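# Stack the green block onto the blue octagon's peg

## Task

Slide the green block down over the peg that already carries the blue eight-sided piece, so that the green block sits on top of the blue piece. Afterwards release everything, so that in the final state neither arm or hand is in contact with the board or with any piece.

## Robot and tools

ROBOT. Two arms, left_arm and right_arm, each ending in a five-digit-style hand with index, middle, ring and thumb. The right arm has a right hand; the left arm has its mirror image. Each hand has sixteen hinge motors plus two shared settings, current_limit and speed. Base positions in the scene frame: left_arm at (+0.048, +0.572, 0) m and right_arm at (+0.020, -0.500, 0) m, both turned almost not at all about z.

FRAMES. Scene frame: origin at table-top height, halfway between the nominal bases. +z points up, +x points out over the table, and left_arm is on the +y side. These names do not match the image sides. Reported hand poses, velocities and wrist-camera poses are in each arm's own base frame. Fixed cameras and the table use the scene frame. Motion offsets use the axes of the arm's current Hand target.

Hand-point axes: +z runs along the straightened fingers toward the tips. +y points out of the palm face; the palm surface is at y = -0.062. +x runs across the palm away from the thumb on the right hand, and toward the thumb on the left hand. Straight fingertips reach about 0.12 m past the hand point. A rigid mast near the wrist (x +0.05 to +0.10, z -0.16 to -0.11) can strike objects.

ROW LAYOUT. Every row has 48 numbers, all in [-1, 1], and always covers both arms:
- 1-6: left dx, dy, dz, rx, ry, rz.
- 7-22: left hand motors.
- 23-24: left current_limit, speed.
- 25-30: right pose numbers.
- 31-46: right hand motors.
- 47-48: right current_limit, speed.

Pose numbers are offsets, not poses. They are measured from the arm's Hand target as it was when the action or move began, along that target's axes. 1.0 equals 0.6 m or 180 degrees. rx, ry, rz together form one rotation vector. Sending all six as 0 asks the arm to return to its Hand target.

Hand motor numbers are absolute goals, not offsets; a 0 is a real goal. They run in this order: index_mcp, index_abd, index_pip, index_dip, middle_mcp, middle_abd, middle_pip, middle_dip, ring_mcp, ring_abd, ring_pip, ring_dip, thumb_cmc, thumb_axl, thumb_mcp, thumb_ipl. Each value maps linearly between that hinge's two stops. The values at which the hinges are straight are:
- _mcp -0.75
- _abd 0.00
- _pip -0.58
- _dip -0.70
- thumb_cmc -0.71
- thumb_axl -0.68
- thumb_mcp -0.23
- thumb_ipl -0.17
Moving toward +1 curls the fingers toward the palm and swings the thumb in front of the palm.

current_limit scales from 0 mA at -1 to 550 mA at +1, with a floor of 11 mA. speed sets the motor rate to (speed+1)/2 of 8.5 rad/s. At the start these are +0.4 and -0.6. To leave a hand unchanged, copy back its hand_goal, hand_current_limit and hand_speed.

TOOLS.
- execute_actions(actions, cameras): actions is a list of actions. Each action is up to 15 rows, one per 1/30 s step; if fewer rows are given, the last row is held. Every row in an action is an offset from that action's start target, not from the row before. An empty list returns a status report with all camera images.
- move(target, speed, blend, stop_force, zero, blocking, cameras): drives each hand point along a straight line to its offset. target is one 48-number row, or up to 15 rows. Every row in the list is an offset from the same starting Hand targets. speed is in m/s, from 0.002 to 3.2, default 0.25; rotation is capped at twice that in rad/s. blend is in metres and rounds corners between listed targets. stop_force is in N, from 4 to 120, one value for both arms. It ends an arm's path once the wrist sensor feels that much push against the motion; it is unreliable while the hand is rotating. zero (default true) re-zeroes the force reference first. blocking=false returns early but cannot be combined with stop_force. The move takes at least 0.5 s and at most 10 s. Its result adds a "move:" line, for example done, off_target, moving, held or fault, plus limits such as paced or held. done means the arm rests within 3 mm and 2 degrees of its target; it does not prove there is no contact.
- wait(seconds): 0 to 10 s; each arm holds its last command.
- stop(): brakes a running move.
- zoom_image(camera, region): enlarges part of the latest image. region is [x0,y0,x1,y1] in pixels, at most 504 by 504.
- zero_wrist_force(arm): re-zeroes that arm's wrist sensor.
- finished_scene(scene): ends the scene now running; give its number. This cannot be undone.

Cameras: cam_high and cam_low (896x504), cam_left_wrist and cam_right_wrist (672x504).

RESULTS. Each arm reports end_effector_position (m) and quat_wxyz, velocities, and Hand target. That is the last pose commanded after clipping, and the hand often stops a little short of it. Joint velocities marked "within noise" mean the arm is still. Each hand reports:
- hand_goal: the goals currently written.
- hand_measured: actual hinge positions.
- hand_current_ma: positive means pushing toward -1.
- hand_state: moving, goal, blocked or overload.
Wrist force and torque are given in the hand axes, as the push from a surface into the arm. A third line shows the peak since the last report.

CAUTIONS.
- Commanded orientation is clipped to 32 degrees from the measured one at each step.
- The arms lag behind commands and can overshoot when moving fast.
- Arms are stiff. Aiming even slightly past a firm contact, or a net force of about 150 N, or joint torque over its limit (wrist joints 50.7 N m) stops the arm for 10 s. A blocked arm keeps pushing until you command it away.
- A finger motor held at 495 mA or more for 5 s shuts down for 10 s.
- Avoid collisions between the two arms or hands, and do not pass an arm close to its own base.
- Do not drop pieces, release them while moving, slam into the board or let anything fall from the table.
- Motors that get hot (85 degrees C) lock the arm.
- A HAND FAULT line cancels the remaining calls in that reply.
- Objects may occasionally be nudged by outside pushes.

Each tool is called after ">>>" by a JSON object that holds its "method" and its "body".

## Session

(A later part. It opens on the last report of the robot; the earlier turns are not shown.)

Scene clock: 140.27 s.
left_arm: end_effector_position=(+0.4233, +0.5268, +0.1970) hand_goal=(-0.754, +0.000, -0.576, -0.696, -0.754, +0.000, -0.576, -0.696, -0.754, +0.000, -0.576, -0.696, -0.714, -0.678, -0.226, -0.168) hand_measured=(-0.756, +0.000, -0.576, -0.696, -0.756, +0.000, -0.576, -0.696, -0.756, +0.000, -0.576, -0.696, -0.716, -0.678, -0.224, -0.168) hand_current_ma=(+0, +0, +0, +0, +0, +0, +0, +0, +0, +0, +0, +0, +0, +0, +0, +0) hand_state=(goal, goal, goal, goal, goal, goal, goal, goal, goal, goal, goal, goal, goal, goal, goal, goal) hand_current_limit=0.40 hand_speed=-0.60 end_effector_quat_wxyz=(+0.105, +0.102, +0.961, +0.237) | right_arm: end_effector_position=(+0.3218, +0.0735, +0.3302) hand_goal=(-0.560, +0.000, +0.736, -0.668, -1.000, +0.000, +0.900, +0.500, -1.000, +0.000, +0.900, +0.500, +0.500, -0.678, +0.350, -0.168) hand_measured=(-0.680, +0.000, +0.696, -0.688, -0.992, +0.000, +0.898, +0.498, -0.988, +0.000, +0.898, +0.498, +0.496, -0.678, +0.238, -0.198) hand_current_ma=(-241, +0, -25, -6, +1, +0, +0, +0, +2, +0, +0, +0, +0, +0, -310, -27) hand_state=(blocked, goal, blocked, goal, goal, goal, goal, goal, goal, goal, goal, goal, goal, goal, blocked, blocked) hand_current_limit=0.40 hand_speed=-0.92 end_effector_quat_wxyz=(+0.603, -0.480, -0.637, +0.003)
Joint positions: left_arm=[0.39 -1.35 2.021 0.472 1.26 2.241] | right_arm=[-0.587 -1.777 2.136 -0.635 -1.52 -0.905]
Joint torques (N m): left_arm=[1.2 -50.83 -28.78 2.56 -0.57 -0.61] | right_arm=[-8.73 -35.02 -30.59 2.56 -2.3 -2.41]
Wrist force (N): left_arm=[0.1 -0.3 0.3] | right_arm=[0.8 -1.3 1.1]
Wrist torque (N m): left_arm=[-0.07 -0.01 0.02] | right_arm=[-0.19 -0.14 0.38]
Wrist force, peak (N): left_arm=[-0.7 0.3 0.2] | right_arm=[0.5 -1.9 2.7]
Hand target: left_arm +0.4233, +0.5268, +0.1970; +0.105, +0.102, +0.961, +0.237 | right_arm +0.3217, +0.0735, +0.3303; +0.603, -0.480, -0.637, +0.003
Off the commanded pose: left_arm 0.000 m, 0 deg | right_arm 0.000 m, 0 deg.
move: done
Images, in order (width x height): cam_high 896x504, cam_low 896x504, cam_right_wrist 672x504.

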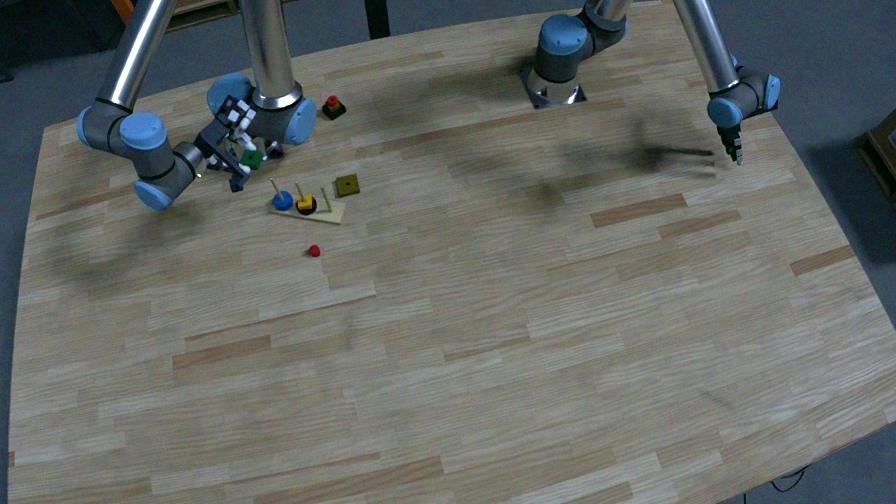

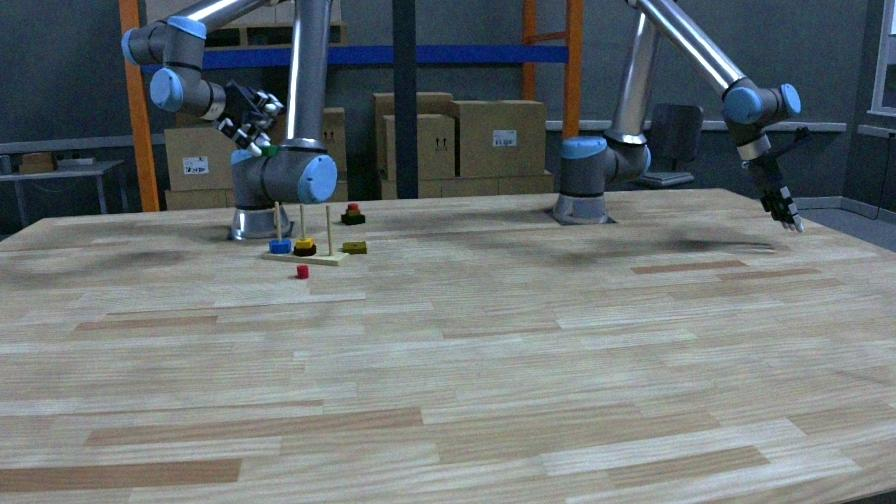

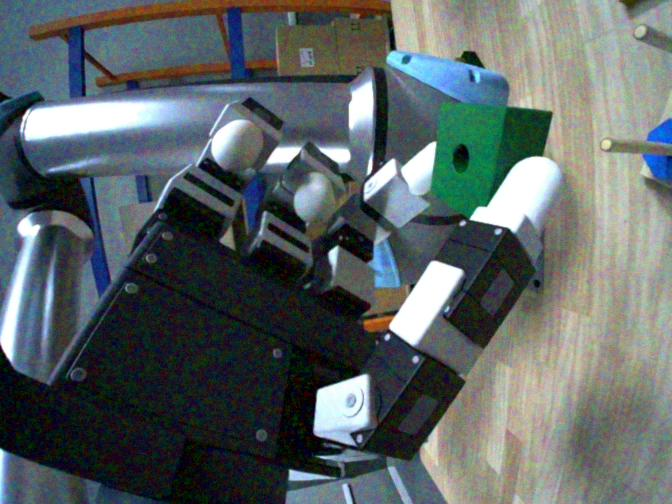

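>>> {"method": "move", "body": {"target": [[0,0,0,0,0,0,-0.754,0,-0.576,-0.696,-0.754,0,-0.576,-0.696,-0.754,0,-0.576,-0.696,-0.714,-0.678,-0.226,-0.168,0.4,-0.6,-0.1282,0.0873,0.0957,0,0,0,-0.56,0,0.737,-0.667,-1,0,0.9,0.5,-1,0,0.9,0.5,0.5,-0.677,0.35,-0.168,0.4,-0.92]], "speed": 0.12, "cameras": ["cam_high","cam_low","cam_right_wrist"]}}

>>> {"method": "zoom_image", "body": {"camera": "cam_right_wrist", "region": [336, 0, 672, 252]}}

>>> {"method": "zoom_image", "body": {"camera": "cam_high", "region": [220, 120, 360, 240]}}

>>> {"method": "zoom_image", "body": {"camera": "cam_low", "region": [220, 140, 360, 280]}}

Scene clock: 143.57 s.
left_arm: end_effector_position=(+0.4233, +0.5268, +0.1970) hand_goal=(-0.754, +0.000, -0.576, -0.696, -0.754, +0.000, -0.576, -0.696, -0.754, +0.000, -0.576, -0.696, -0.714, -0.678, -0.226, -0.168) hand_measured=(-0.756, +0.000, -0.576, -0.696, -0.756, +0.000, -0.576, -0.696, -0.756, +0.000, -0.576, -0.696, -0.716, -0.678, -0.224, -0.168) hand_current_ma=(+0, +0, +0, +0, +0, +0, +0, +0, +0, +0, +0, +0, +0, +0, +0, +0) hand_state=(goal, goal, goal, goal, goal, goal, goal, goal, goal, goal, goal, goal, goal, goal, goal, goal) hand_current_limit=0.40 hand_speed=-0.60 end_effector_quat_wxyz=(+0.105, +0.102, +0.961, +0.237) | right_arm: end_effector_position=(+0.2947, +0.0874, +0.2253) hand_goal=(-0.560, +0.000, +0.736, -0.668, -1.000, +0.000, +0.900, +0.500, -1.000, +0.000, +0.900, +0.500, +0.500, -0.678, +0.350, -0.168) hand_measured=(-0.680, +0.000, +0.696, -0.688, -0.992, +0.000, +0.898, +0.498, -0.988, +0.000, +0.898, +0.498, +0.496, -0.678, +0.238, -0.198) hand_current_ma=(-241, +0, -25, -6, +1, +0, +0, +0, +2, +0, +0, +0, +0, +0, -310, -27) hand_state=(blocked, goal, blocked, goal, goal, goal, goal, goal, goal, goal, goal, goal, goal, goal, blocked, blocked) hand_current_limit=0.40 hand_speed=-0.92 end_effector_quat_wxyz=(+0.603, -0.480, -0.637, +0.003)
Joint positions: left_arm=[0.39 -1.35 2.021 0.472 1.26 2.241] | right_arm=[-0.596 -1.738 2.312 -0.85 -1.528 -0.907]
Joint torques (N m): left_arm=[0.75 -50.58 -29.14 2.7 -0.43 -0.69] | right_arm=[-11.89 -4.43 -25.95 -0.06 -2.67 -2.29]
Wrist force (N): left_arm=[0.0 -0.1 -0.1] | right_arm=[0.6 -1.4 1.7]
Wrist torque (N m): left_arm=[-0.01 0.01 0.00] | right_arm=[-0.27 -0.08 0.30]
Wrist force, peak (N): left_arm=[0.5 0.3 -0.2] | right_arm=[1.4 -2.6 0.7]
Hand target: left_arm +0.4233, +0.5268, +0.1970; +0.105, +0.102, +0.961, +0.237 | right_arm +0.2947, +0.0874, +0.2252; +0.603, -0.480, -0.637, +0.003
Off the commanded pose: left_arm 0.000 m, 0 deg | right_arm 0.000 m, 0 deg.
move: done
Images, in order (width x height): cam_high 896x504, cam_low 896x504, cam_right_wrist 672x504.

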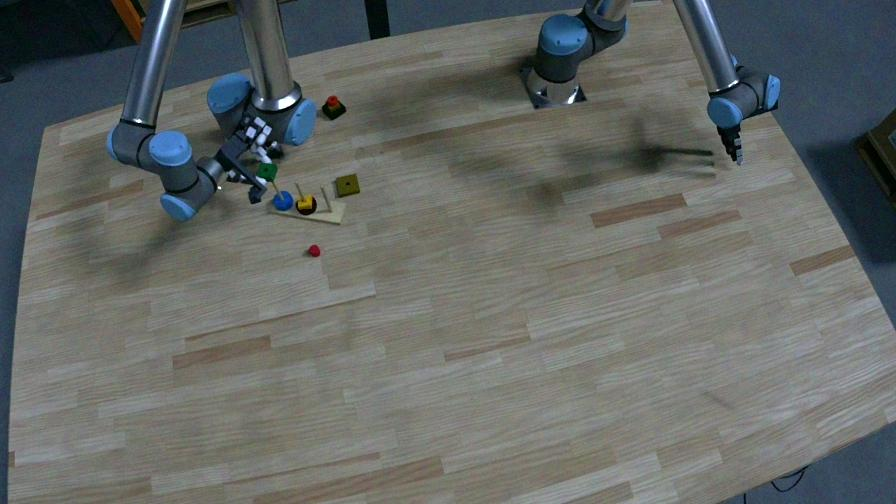

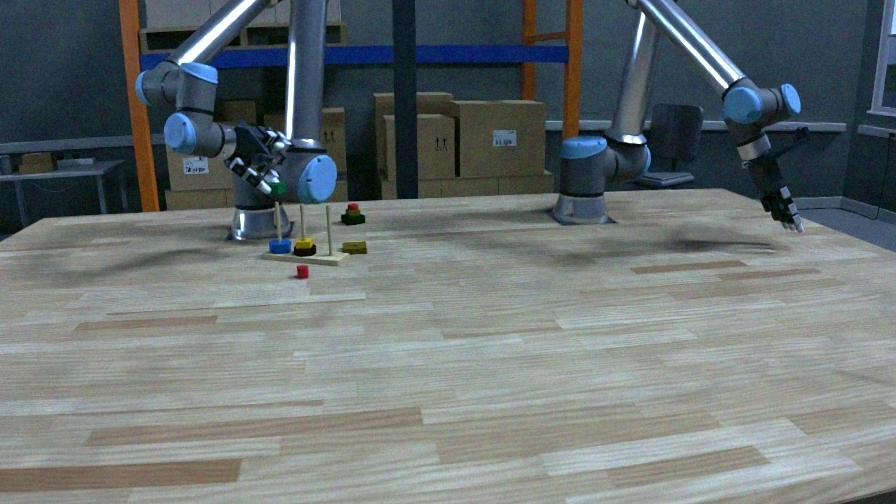

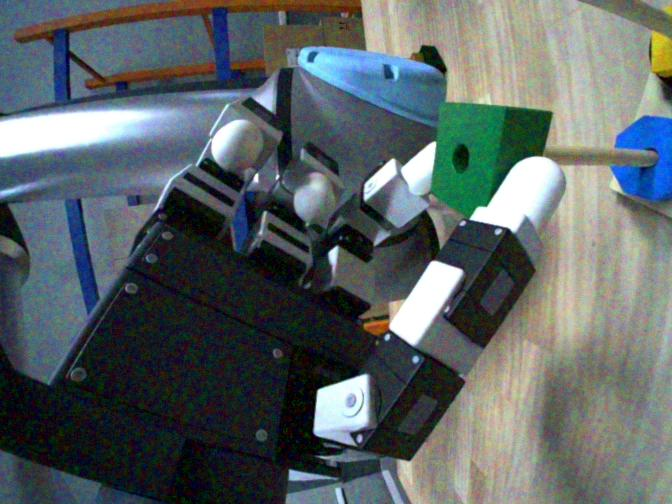

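Scaled by 1.500 from the camera's 672x504 image, which has a finer 960x720 frame.

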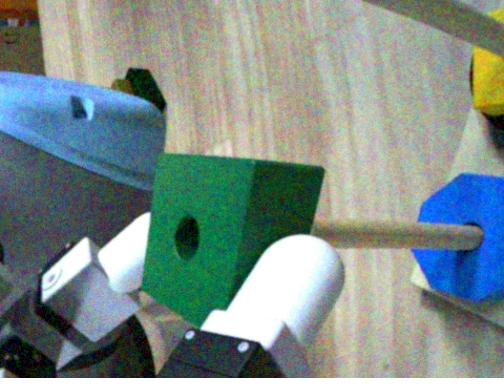

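Scaled by 3.600 from the camera's 896x504 image, which has a finer 1280x720 frame.

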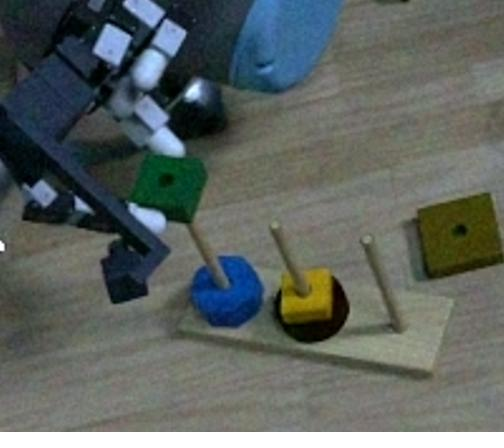

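Scaled by 3.600 from the camera's 896x504 image, which has a finer 1280x720 frame.

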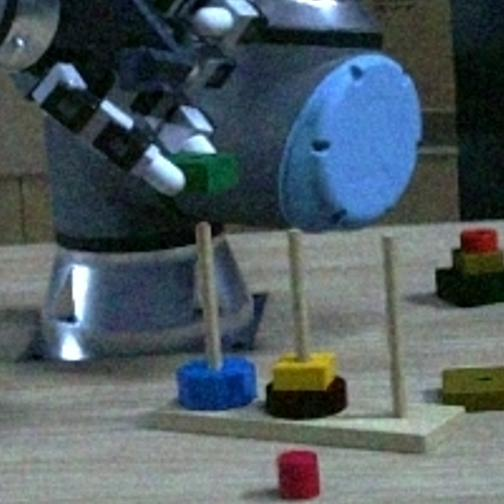

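>>> {"method": "move", "body": {"target": [[0,0,0,0,0,0,-0.754,0,-0.576,-0.696,-0.754,0,-0.576,-0.696,-0.754,0,-0.576,-0.696,-0.714,-0.678,-0.226,-0.168,0.4,-0.6,-0.0325,0.0147,0.0123,0,0,0,-0.56,0,0.737,-0.667,-1,0,0.9,0.5,-1,0,0.9,0.5,0.5,-0.677,0.35,-0.168,0.4,-0.92]], "speed": 0.04, "stop_force": 4, "cameras": ["cam_high","cam_low","cam_right_wrist"]}}

>>> {"method": "zoom_image", "body": {"camera": "cam_right_wrist", "region": [400, 60, 672, 264]}}

>>> {"method": "zoom_image", "body": {"camera": "cam_high", "region": [240, 140, 340, 220]}}

>>> {"method": "zoom_image", "body": {"camera": "cam_low", "region": [240, 170, 340, 260]}}

Scene clock: 147.17 s.
left_arm: end_effector_position=(+0.4233, +0.5268, +0.1970) hand_goal=(-0.754, +0.000, -0.576, -0.696, -0.754, +0.000, -0.576, -0.696, -0.754, +0.000, -0.576, -0.696, -0.714, -0.678, -0.226, -0.168) hand_measured=(-0.756, +0.000, -0.576, -0.696, -0.756, +0.000, -0.576, -0.696, -0.756, +0.000, -0.576, -0.696, -0.716, -0.678, -0.224, -0.168) hand_current_ma=(+0, +0, +0, +0, +0, +0, +0, +0, +0, +0, +0, +0, +0, +0, +0, +0) hand_state=(goal, goal, goal, goal, goal, goal, goal, goal, goal, goal, goal, goal, goal, goal, goal, goal) hand_current_limit=0.40 hand_speed=-0.60 end_effector_quat_wxyz=(+0.105, +0.102, +0.961, +0.237) | right_arm: end_effector_position=(+0.2907, +0.0844, +0.2031) hand_goal=(-0.560, +0.000, +0.736, -0.668, -1.000, +0.000, +0.900, +0.500, -1.000, +0.000, +0.900, +0.500, +0.500, -0.678, +0.350, -0.168) hand_measured=(-0.680, +0.000, +0.696, -0.688, -0.992, +0.000, +0.898, +0.498, -0.988, +0.000, +0.898, +0.498, +0.496, -0.678, +0.238, -0.198) hand_current_ma=(-241, +0, -25, -6, +1, +0, +0, +0, +2, +0, +0, +0, +0, +0, -310, -27) hand_state=(blocked, goal, blocked, goal, goal, goal, goal, goal, goal, goal, goal, goal, goal, goal, blocked, blocked) hand_current_limit=0.40 hand_speed=-0.92 end_effector_quat_wxyz=(+0.603, -0.480, -0.637, +0.003)
Joint positions: left_arm=[0.39 -1.35 2.021 0.472 1.26 2.241] | right_arm=[-0.607 -1.717 2.342 -0.901 -1.539 -0.91]
Joint torques (N m): left_arm=[-0.11 -49.35 -28.71 2.61 -0.3 -0.64] | right_arm=[-11.98 -3.98 -24.45 -0.48 -2.53 -2.12]
Wrist force (N): left_arm=[-0.2 0.2 0.1] | right_arm=[0.8 -1.5 1.5]
Wrist torque (N m): left_arm=[0.01 0.03 -0.03] | right_arm=[-0.25 -0.08 0.27]
Wrist force, peak (N): left_arm=[-0.2 0.1 0.7] | right_arm=[1.1 -1.6 1.9]
Hand target: left_arm +0.4233, +0.5268, +0.1970; +0.105, +0.102, +0.961, +0.237 | right_arm +0.2907, +0.0844, +0.2031; +0.603, -0.480, -0.637, +0.003
Off the commanded pose: left_arm 0.000 m, 0 deg | right_arm 0.000 m, 0 deg.
move: done
Images, in order (width x height): cam_high 896x504, cam_low 896x504, cam_right_wrist 672x504.

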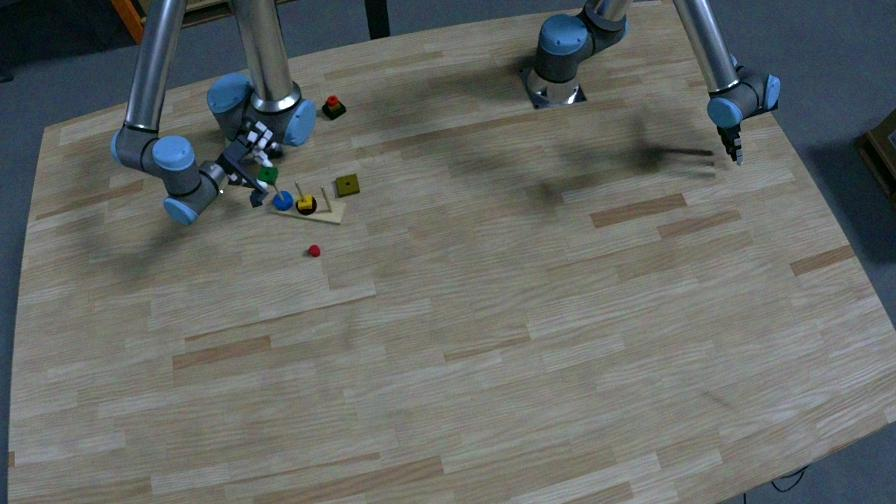

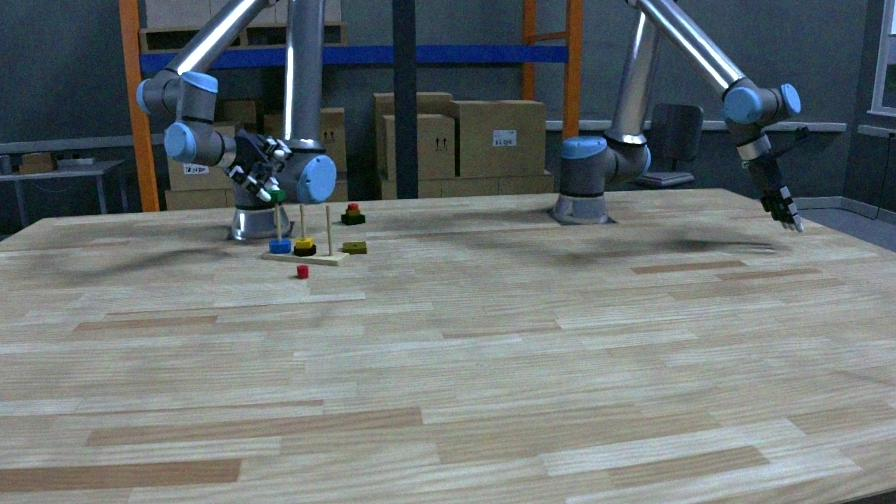

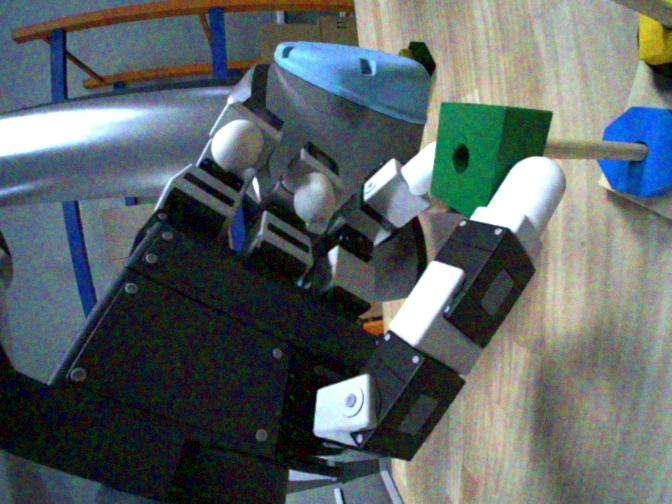

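Scaled by 1.853 from the camera's 672x504 image, which has a finer 960x720 frame.

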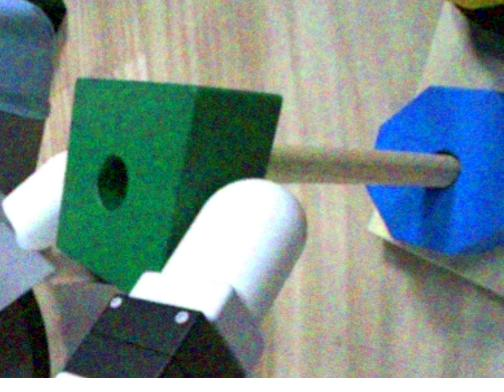

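Scaled by 5.040 from the camera's 896x504 image, which has a finer 1280x720 frame.

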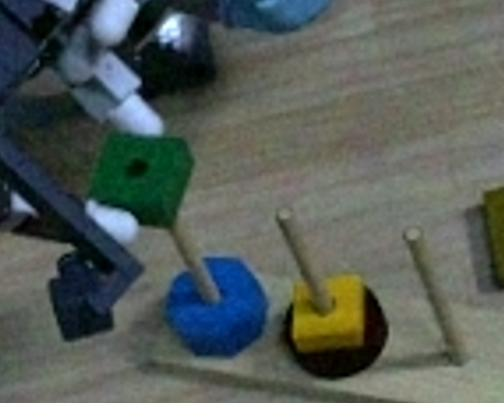

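Scaled by 5.040 from the camera's 896x504 image, which has a finer 1280x720 frame.

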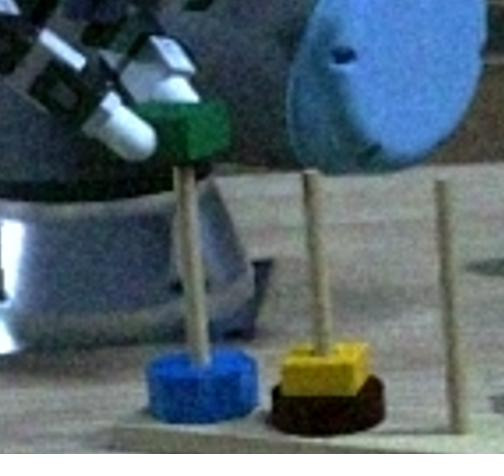

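>>> {"method": "move", "body": {"target": [[0,0,0,0,0,0,-0.754,0,-0.576,-0.696,-0.754,0,-0.576,-0.696,-0.754,0,-0.576,-0.696,-0.714,-0.678,-0.226,-0.168,0.4,-0.6,0.0043,0.0011,0.0097,0,0,0,-0.56,0,0.737,-0.667,-1,0,0.9,0.5,-1,0,0.9,0.5,0.5,-0.677,0.35,-0.168,0.4,-0.92]], "speed": 0.04}}

>>> {"method": "move", "body": {"target": [[0,0,0,0,0,0,-0.754,0,-0.576,-0.696,-0.754,0,-0.576,-0.696,-0.754,0,-0.576,-0.696,-0.714,-0.678,-0.226,-0.168,0.4,-0.6,-0.0319,0.0243,0.0113,0,0,0,-0.56,0,0.737,-0.667,-1,0,0.9,0.5,-1,0,0.9,0.5,0.5,-0.677,0.35,-0.168,0.4,-0.92]], "speed": 0.012, "stop_force": 4, "cameras": ["cam_high","cam_low","cam_right_wrist"]}}

>>> {"method": "zoom_image", "body": {"camera": "cam_right_wrist", "region": [400, 60, 672, 264]}}

>>> {"method": "zoom_image", "body": {"camera": "cam_high", "region": [240, 140, 340, 220]}}

>>> {"method": "zoom_image", "body": {"camera": "cam_low", "region": [240, 170, 340, 260]}}

Scene clock: 151.50 s.
left_arm: end_effector_position=(+0.4233, +0.5268, +0.1970) hand_goal=(-0.754, +0.000, -0.576, -0.696, -0.754, +0.000, -0.576, -0.696, -0.754, +0.000, -0.576, -0.696, -0.714, -0.678, -0.226, -0.168) hand_measured=(-0.756, +0.000, -0.576, -0.696, -0.756, +0.000, -0.576, -0.696, -0.756, +0.000, -0.576, -0.696, -0.716, -0.678, -0.224, -0.168) hand_current_ma=(+0, +0, +0, +0, +0, +0, +0, +0, +0, +0, +0, +0, +0, +0, +0, +0) hand_state=(goal, goal, goal, goal, goal, goal, goal, goal, goal, goal, goal, goal, goal, goal, goal, goal) hand_current_limit=0.40 hand_speed=-0.60 end_effector_quat_wxyz=(+0.105, +0.102, +0.961, +0.237) | right_arm: end_effector_position=(+0.2872, +0.0895, +0.2031) hand_goal=(-0.560, +0.000, +0.736, -0.668, -1.000, +0.000, +0.900, +0.500, -1.000, +0.000, +0.900, +0.500, +0.500, -0.678, +0.350, -0.168) hand_measured=(-0.680, +0.000, +0.696, -0.688, -0.992, +0.000, +0.898, +0.498, -0.988, +0.000, +0.898, +0.498, +0.496, -0.678, +0.238, -0.198) hand_current_ma=(-241, +0, -25, -6, +1, +0, +0, +0, +2, +0, +0, +0, +0, +0, -310, -27) hand_state=(blocked, goal, blocked, goal, goal, goal, goal, goal, goal, goal, goal, goal, goal, goal, blocked, blocked) hand_current_limit=0.40 hand_speed=-0.92 end_effector_quat_wxyz=(+0.603, -0.480, -0.637, +0.003)
Joint positions: left_arm=[0.39 -1.35 2.021 0.472 1.26 2.241] | right_arm=[-0.602 -1.726 2.349 -0.899 -1.534 -0.909]
Joint torques (N m): left_arm=[1.16 -50.21 -29.17 2.55 -0.09 -0.7] | right_arm=[9.47 -37.3 -24.04 3.35 0.95 2.62]
Wrist force (N): left_arm=[-0.1 0.3 0.2] | right_arm=[1.1 -1.4 1.8]
Wrist torque (N m): left_arm=[0.02 0.02 -0.02] | right_arm=[-0.27 -0.15 0.12]
Wrist force, peak (N): left_arm=[0.3 0.5 0.7] | right_arm=[1.0 -1.3 2.0]
Hand target: left_arm +0.4233, +0.5268, +0.1970; +0.105, +0.102, +0.961, +0.237 | right_arm +0.2871, +0.0897, +0.2031; +0.603, -0.480, -0.637, +0.003
Off the commanded pose: left_arm 0.000 m, 0 deg | right_arm 0.000 m, 0 deg.
move: done

Scene clock: 154.43 s.
left_arm: end_effector_position=(+0.4233, +0.5268, +0.1970) hand_goal=(-0.754, +0.000, -0.576, -0.696, -0.754, +0.000, -0.576, -0.696, -0.754, +0.000, -0.576, -0.696, -0.714, -0.678, -0.226, -0.168) hand_measured=(-0.756, +0.000, -0.576, -0.696, -0.756, +0.000, -0.576, -0.696, -0.756, +0.000, -0.576, -0.696, -0.716, -0.678, -0.224, -0.168) hand_current_ma=(+0, +0, +0, +0, +0, +0, +0, +0, +0, +0, +0, +0, +0, +0, +0, +0) hand_state=(goal, goal, goal, goal, goal, goal, goal, goal, goal, goal, goal, goal, goal, goal, goal, goal) hand_current_limit=0.40 hand_speed=-0.60 end_effector_quat_wxyz=(+0.105, +0.102, +0.961, +0.237) | right_arm: end_effector_position=(+0.2871, +0.0897, +0.1781) hand_goal=(-0.560, +0.000, +0.736, -0.668, -1.000, +0.000, +0.900, +0.500, -1.000, +0.000, +0.900, +0.500, +0.500, -0.678, +0.350, -0.168) hand_measured=(-0.676, +0.000, +0.696, -0.688, -0.992, +0.000, +0.898, +0.498, -0.988, +0.000, +0.898, +0.498, +0.506, -0.672, +0.238, -0.202) hand_current_ma=(-225, +0, -25, -6, +1, +0, +0, +0, +2, +0, +0, +0, +1, +1, -309, -32) hand_state=(blocked, goal, blocked, goal, goal, goal, goal, goal, goal, goal, goal, goal, goal, goal, blocked, blocked) hand_current_limit=0.40 hand_speed=-0.92 end_effector_quat_wxyz=(+0.603, -0.480, -0.637, +0.003)
Joint positions: left_arm=[0.39 -1.35 2.021 0.472 1.26 2.241] | right_arm=[-0.602 -1.691 2.376 -0.961 -1.534 -0.909]
Joint torques (N m): left_arm=[0.15 -51.09 -28.99 2.54 -0.39 -0.89] | right_arm=[-0.83 -4.44 -22.08 -0.25 -1.21 1.75]
Wrist force (N): left_arm=[0.0 -0.1 0.2] | right_arm=[1.5 -1.0 1.1]
Wrist torque (N m): left_arm=[-0.04 0.01 0.00] | right_arm=[-0.29 -0.13 0.07]
Wrist force, peak (N): left_arm=[-0.5 0.3 0.2] | right_arm=[2.2 -2.8 0.0]
Hand target: left_arm +0.4233, +0.5268, +0.1970; +0.105, +0.102, +0.961, +0.237 | right_arm +0.2871, +0.0896, +0.1781; +0.603, -0.480, -0.637, +0.003
Off the commanded pose: left_arm 0.000 m, 0 deg | right_arm 0.000 m, 0 deg.
move: done
Images, in order (width x height): cam_high 896x504, cam_low 896x504, cam_right_wrist 672x504.

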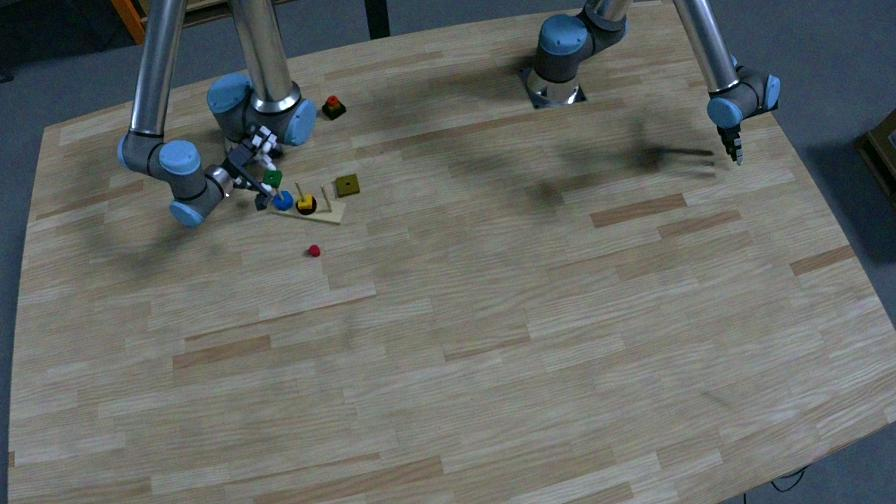

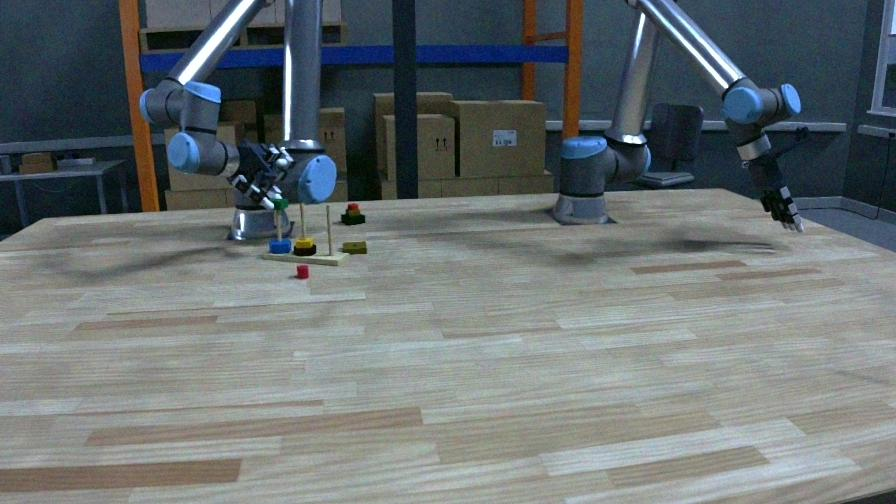

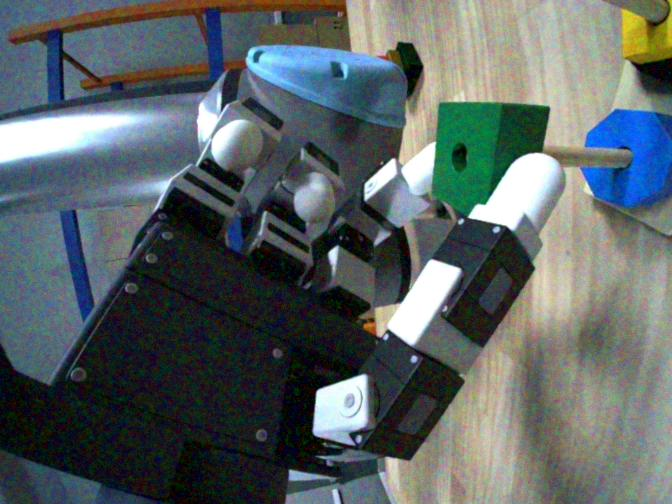

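Scaled by 1.853 from the camera's 672x504 image, which has a finer 960x720 frame.

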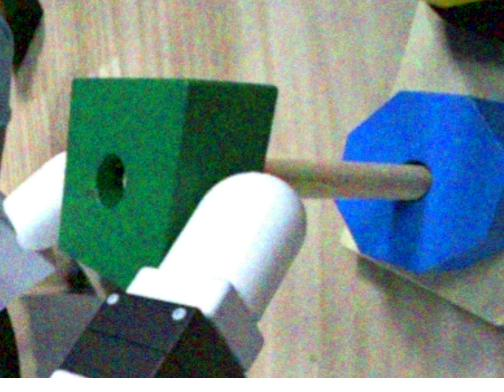

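Scaled by 5.040 from the camera's 896x504 image, which has a finer 1280x720 frame.

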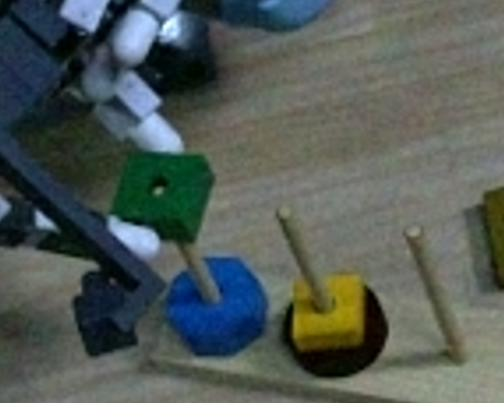

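Scaled by 5.040 from the camera's 896x504 image, which has a finer 1280x720 frame.

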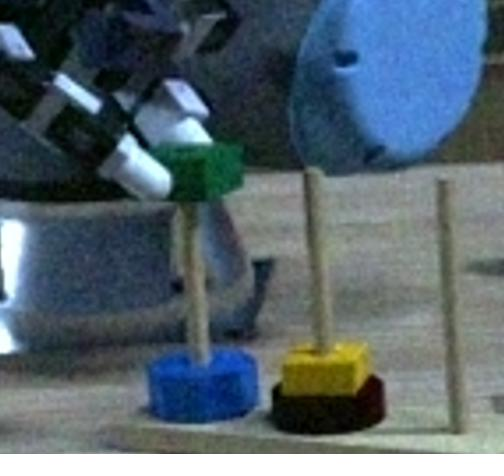

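>>> {"method": "move", "body": {"target": [[0,0,0,0,0,0,-0.754,0,-0.576,-0.696,-0.754,0,-0.576,-0.696,-0.754,0,-0.576,-0.696,-0.714,-0.678,-0.226,-0.168,0.4,-0.6,-0.0319,0.0243,0.0113,0,0,0,-0.56,0,0.737,-0.667,-1,0,0.9,0.5,-1,0,0.9,0.5,0.5,-0.677,0.35,-0.168,0.4,-0.92]], "speed": 0.02, "stop_force": 4, "cameras": ["cam_high","cam_low","cam_right_wrist"]}}

>>> {"method": "zoom_image", "body": {"camera": "cam_right_wrist", "region": [400, 60, 672, 264]}}

>>> {"method": "zoom_image", "body": {"camera": "cam_low", "region": [240, 170, 340, 260]}}

Scene clock: 157.73 s.
left_arm: end_effector_position=(+0.4233, +0.5268, +0.1970) hand_goal=(-0.754, +0.000, -0.576, -0.696, -0.754, +0.000, -0.576, -0.696, -0.754, +0.000, -0.576, -0.696, -0.714, -0.678, -0.226, -0.168) hand_measured=(-0.756, +0.000, -0.576, -0.696, -0.756, +0.000, -0.576, -0.696, -0.756, +0.000, -0.576, -0.696, -0.716, -0.678, -0.224, -0.168) hand_current_ma=(+0, +0, +0, +0, +0, +0, +0, +0, +0, +0, +0, +0, +0, +0, +0, +0) hand_state=(goal, goal, goal, goal, goal, goal, goal, goal, goal, goal, goal, goal, goal, goal, goal, goal) hand_current_limit=0.40 hand_speed=-0.60 end_effector_quat_wxyz=(+0.105, +0.102, +0.961, +0.237) | right_arm: end_effector_position=(+0.2871, +0.0896, +0.1531) hand_goal=(-0.560, +0.000, +0.736, -0.668, -1.000, +0.000, +0.900, +0.500, -1.000, +0.000, +0.900, +0.500, +0.500, -0.678, +0.350, -0.168) hand_measured=(-0.676, +0.000, +0.696, -0.688, -0.992, +0.000, +0.898, +0.498, -0.988, +0.000, +0.898, +0.498, +0.502, -0.674, +0.238, -0.204) hand_current_ma=(-222, +0, -25, -6, +1, +0, +0, +0, +2, +0, +0, +0, +0, +0, -309, -35) hand_state=(blocked, goal, blocked, goal, goal, goal, goal, goal, goal, goal, goal, goal, goal, goal, blocked, blocked) hand_current_limit=0.40 hand_speed=-0.92 end_effector_quat_wxyz=(+0.603, -0.480, -0.637, +0.003)
Joint positions: left_arm=[0.39 -1.35 2.021 0.472 1.26 2.241] | right_arm=[-0.602 -1.652 2.4 -1.024 -1.534 -0.909]
Joint torques (N m): left_arm=[-0.3 -49.66 -28.92 2.49 -0.35 -0.62] | right_arm=[-2.52 -6.23 -20.21 -0.14 -0.84 -1.07]
Wrist force (N): left_arm=[-0.4 0.5 0.3] | right_arm=[2.1 -0.9 1.0]
Wrist torque (N m): left_arm=[0.03 0.05 -0.05] | right_arm=[-0.29 -0.16 0.12]
Wrist force, peak (N): left_arm=[-0.2 0.6 0.4] | right_arm=[1.8 -1.1 1.3]
Hand target: left_arm +0.4233, +0.5268, +0.1970; +0.105, +0.102, +0.961, +0.237 | right_arm +0.2871, +0.0896, +0.1531; +0.603, -0.480, -0.637, +0.003
Off the commanded pose: left_arm 0.000 m, 0 deg | right_arm 0.000 m, 0 deg.
move: done
Images, in order (width x height): cam_high 896x504, cam_low 896x504, cam_right_wrist 672x504.

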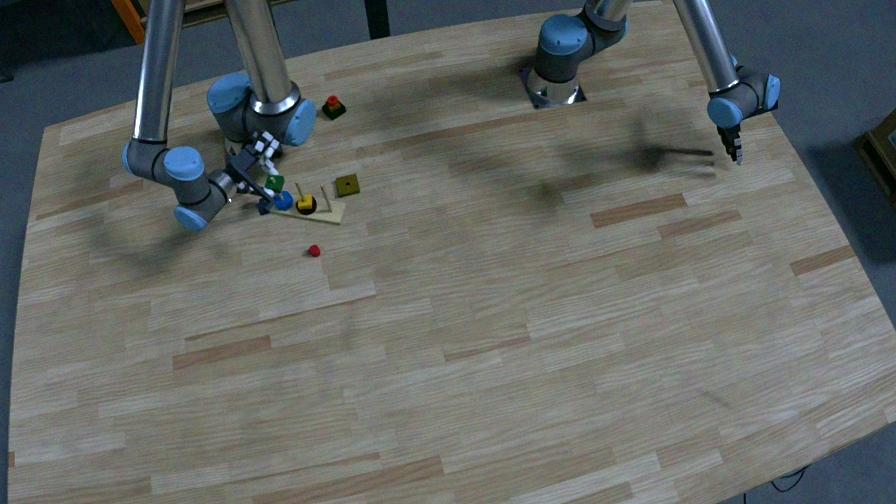

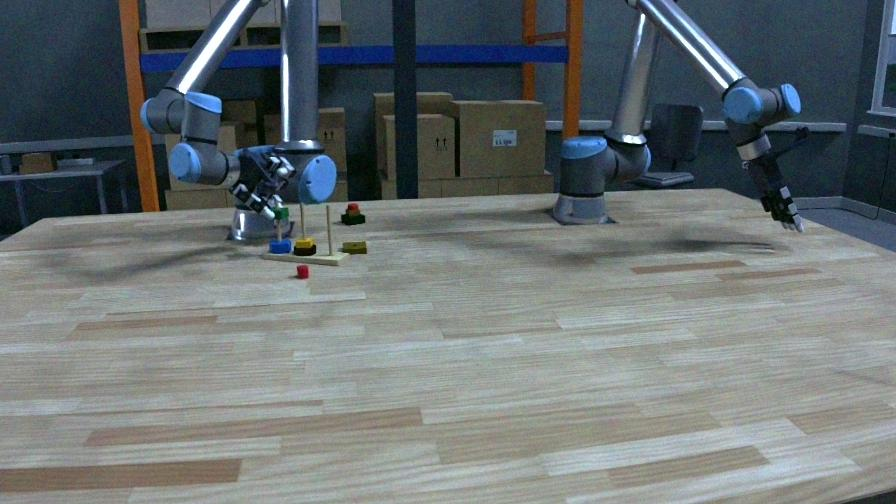

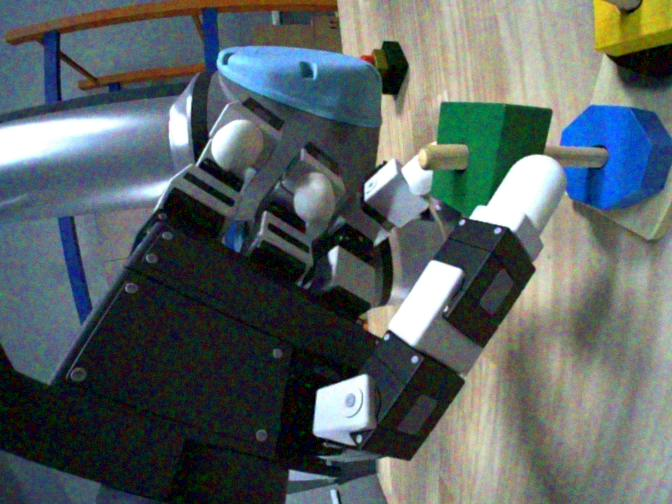

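Scaled by 1.853 from the camera's 672x504 image, which has a finer 960x720 frame.

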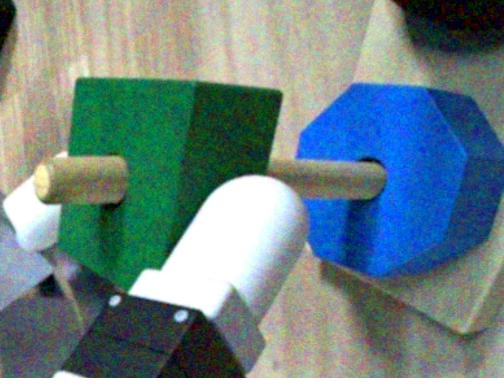

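Scaled by 5.040 from the camera's 896x504 image, which has a finer 1280x720 frame.

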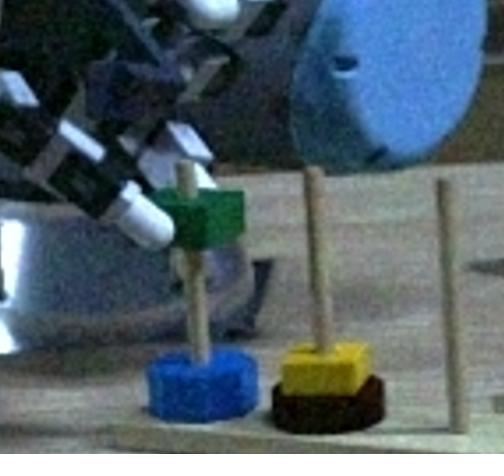

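>>> {"method": "move", "body": {"target": [[0,0,0,0,0,0,-0.754,0,-0.576,-0.696,-0.754,0,-0.576,-0.696,-0.754,0,-0.576,-0.696,-0.714,-0.678,-0.226,-0.168,0.4,-0.6,-0.0827,0.0658,0.0307,0,0,0,-0.56,0,0.737,-0.667,-1,0,0.9,0.5,-1,0,0.9,0.5,0.5,-0.677,0.35,-0.168,0.4,-0.92]], "speed": 0.03, "stop_force": 5, "cameras": ["cam_high","cam_low","cam_right_wrist"]}}

>>> {"method": "zoom_image", "body": {"camera": "cam_right_wrist", "region": [350, 40, 672, 282]}}

>>> {"method": "zoom_image", "body": {"camera": "cam_low", "region": [240, 170, 340, 260]}}

Scene clock: 162.37 s.
left_arm: end_effector_position=(+0.4233, +0.5268, +0.1970) hand_goal=(-0.754, +0.000, -0.576, -0.696, -0.754, +0.000, -0.576, -0.696, -0.754, +0.000, -0.576, -0.696, -0.714, -0.678, -0.226, -0.168) hand_measured=(-0.756, +0.000, -0.576, -0.696, -0.756, +0.000, -0.576, -0.696, -0.756, +0.000, -0.576, -0.696, -0.716, -0.678, -0.224, -0.168) hand_current_ma=(+0, +0, +0, +0, +0, +0, +0, +0, +0, +0, +0, +0, +0, +0, +0, +0) hand_state=(goal, goal, goal, goal, goal, goal, goal, goal, goal, goal, goal, goal, goal, goal, goal, goal) hand_current_limit=0.40 hand_speed=-0.60 end_effector_quat_wxyz=(+0.105, +0.102, +0.961, +0.237) | right_arm: end_effector_position=(+0.2875, +0.0909, +0.0871) hand_goal=(-0.560, +0.000, +0.736, -0.668, -1.000, +0.000, +0.900, +0.500, -1.000, +0.000, +0.900, +0.500, +0.500, -0.678, +0.350, -0.168) hand_measured=(-0.676, +0.000, +0.694, -0.688, -0.992, +0.000, +0.898, +0.498, -0.988, +0.000, +0.898, +0.498, +0.496, -0.680, +0.238, -0.204) hand_current_ma=(-222, +0, -26, -6, +1, +0, +0, +0, +2, +0, +0, +0, +0, +0, -309, -35) hand_state=(blocked, goal, blocked, goal, goal, goal, goal, goal, goal, goal, goal, goal, goal, goal, blocked, blocked) hand_current_limit=0.40 hand_speed=-0.92 end_effector_quat_wxyz=(+0.603, -0.480, -0.637, +0.003)
Joint positions: left_arm=[0.39 -1.35 2.021 0.472 1.26 2.241] | right_arm=[-0.598 -1.529 2.454 -1.201 -1.53 -0.908]
Joint torques (N m): left_arm=[0.06 -50.53 -28.59 2.36 -0.18 -0.72] | right_arm=[10.54 -12.19 -13.68 -0.16 1.25 2.47]
Wrist force (N): left_arm=[0.2 -0.3 0.2] | right_arm=[0.9 -1.8 1.6]
Wrist torque (N m): left_arm=[-0.06 -0.02 0.02] | right_arm=[-0.37 -0.12 0.10]
Wrist force, peak (N): left_arm=[0.2 0.3 0.7] | right_arm=[1.4 -2.0 1.5]
Hand target: left_arm +0.4233, +0.5268, +0.1970; +0.105, +0.102, +0.961, +0.237 | right_arm +0.2875, +0.0909, +0.0871; +0.603, -0.480, -0.637, +0.003
Off the commanded pose: left_arm 0.000 m, 0 deg | right_arm 0.000 m, 0 deg.
move: done
Images, in order (width x height): cam_high 896x504, cam_low 896x504, cam_right_wrist 672x504.

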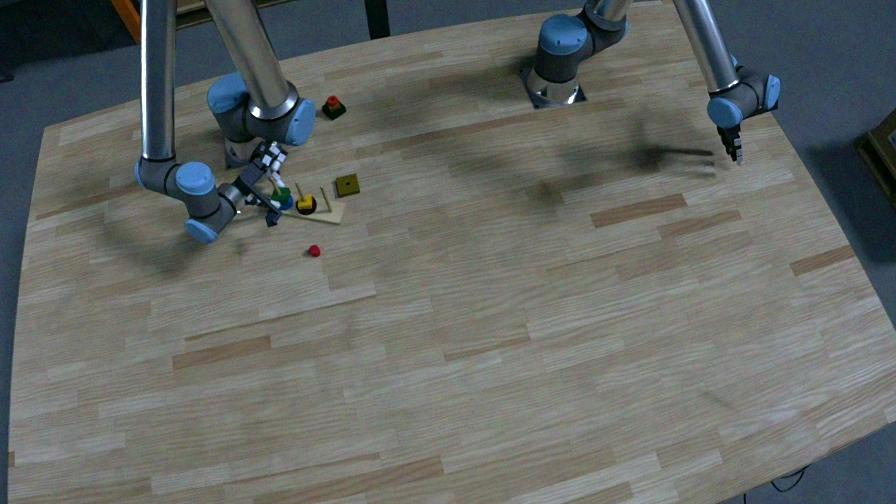

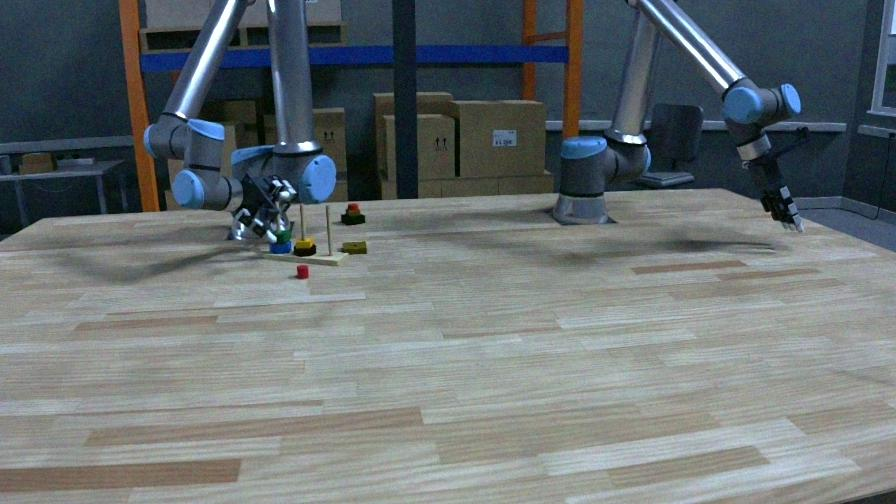

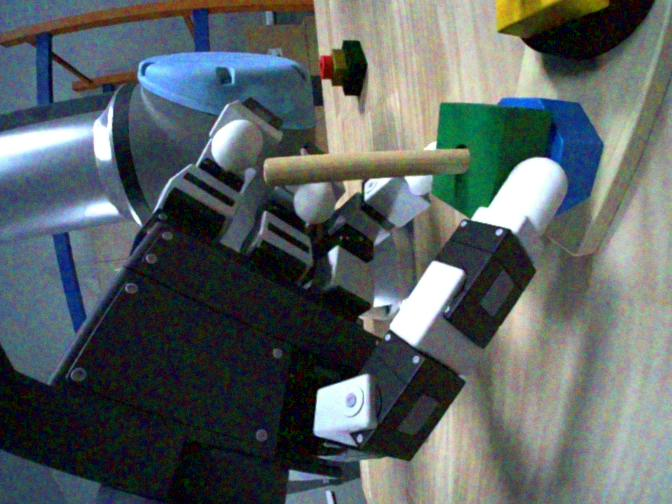

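Scaled by 1.565 from the camera's 672x504 image, which has a finer 960x720 frame.

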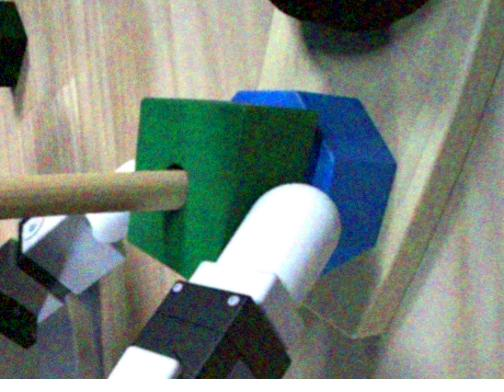

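Scaled by 5.040 from the camera's 896x504 image, which has a finer 1280x720 frame.

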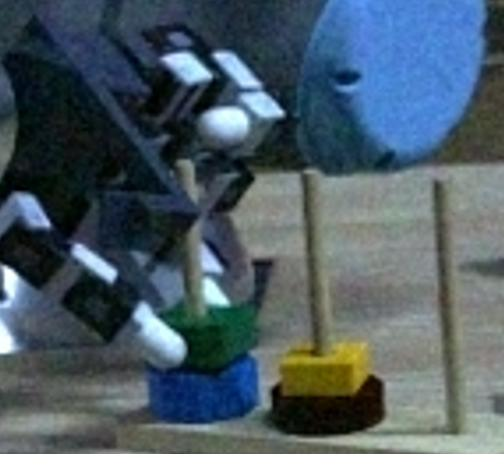

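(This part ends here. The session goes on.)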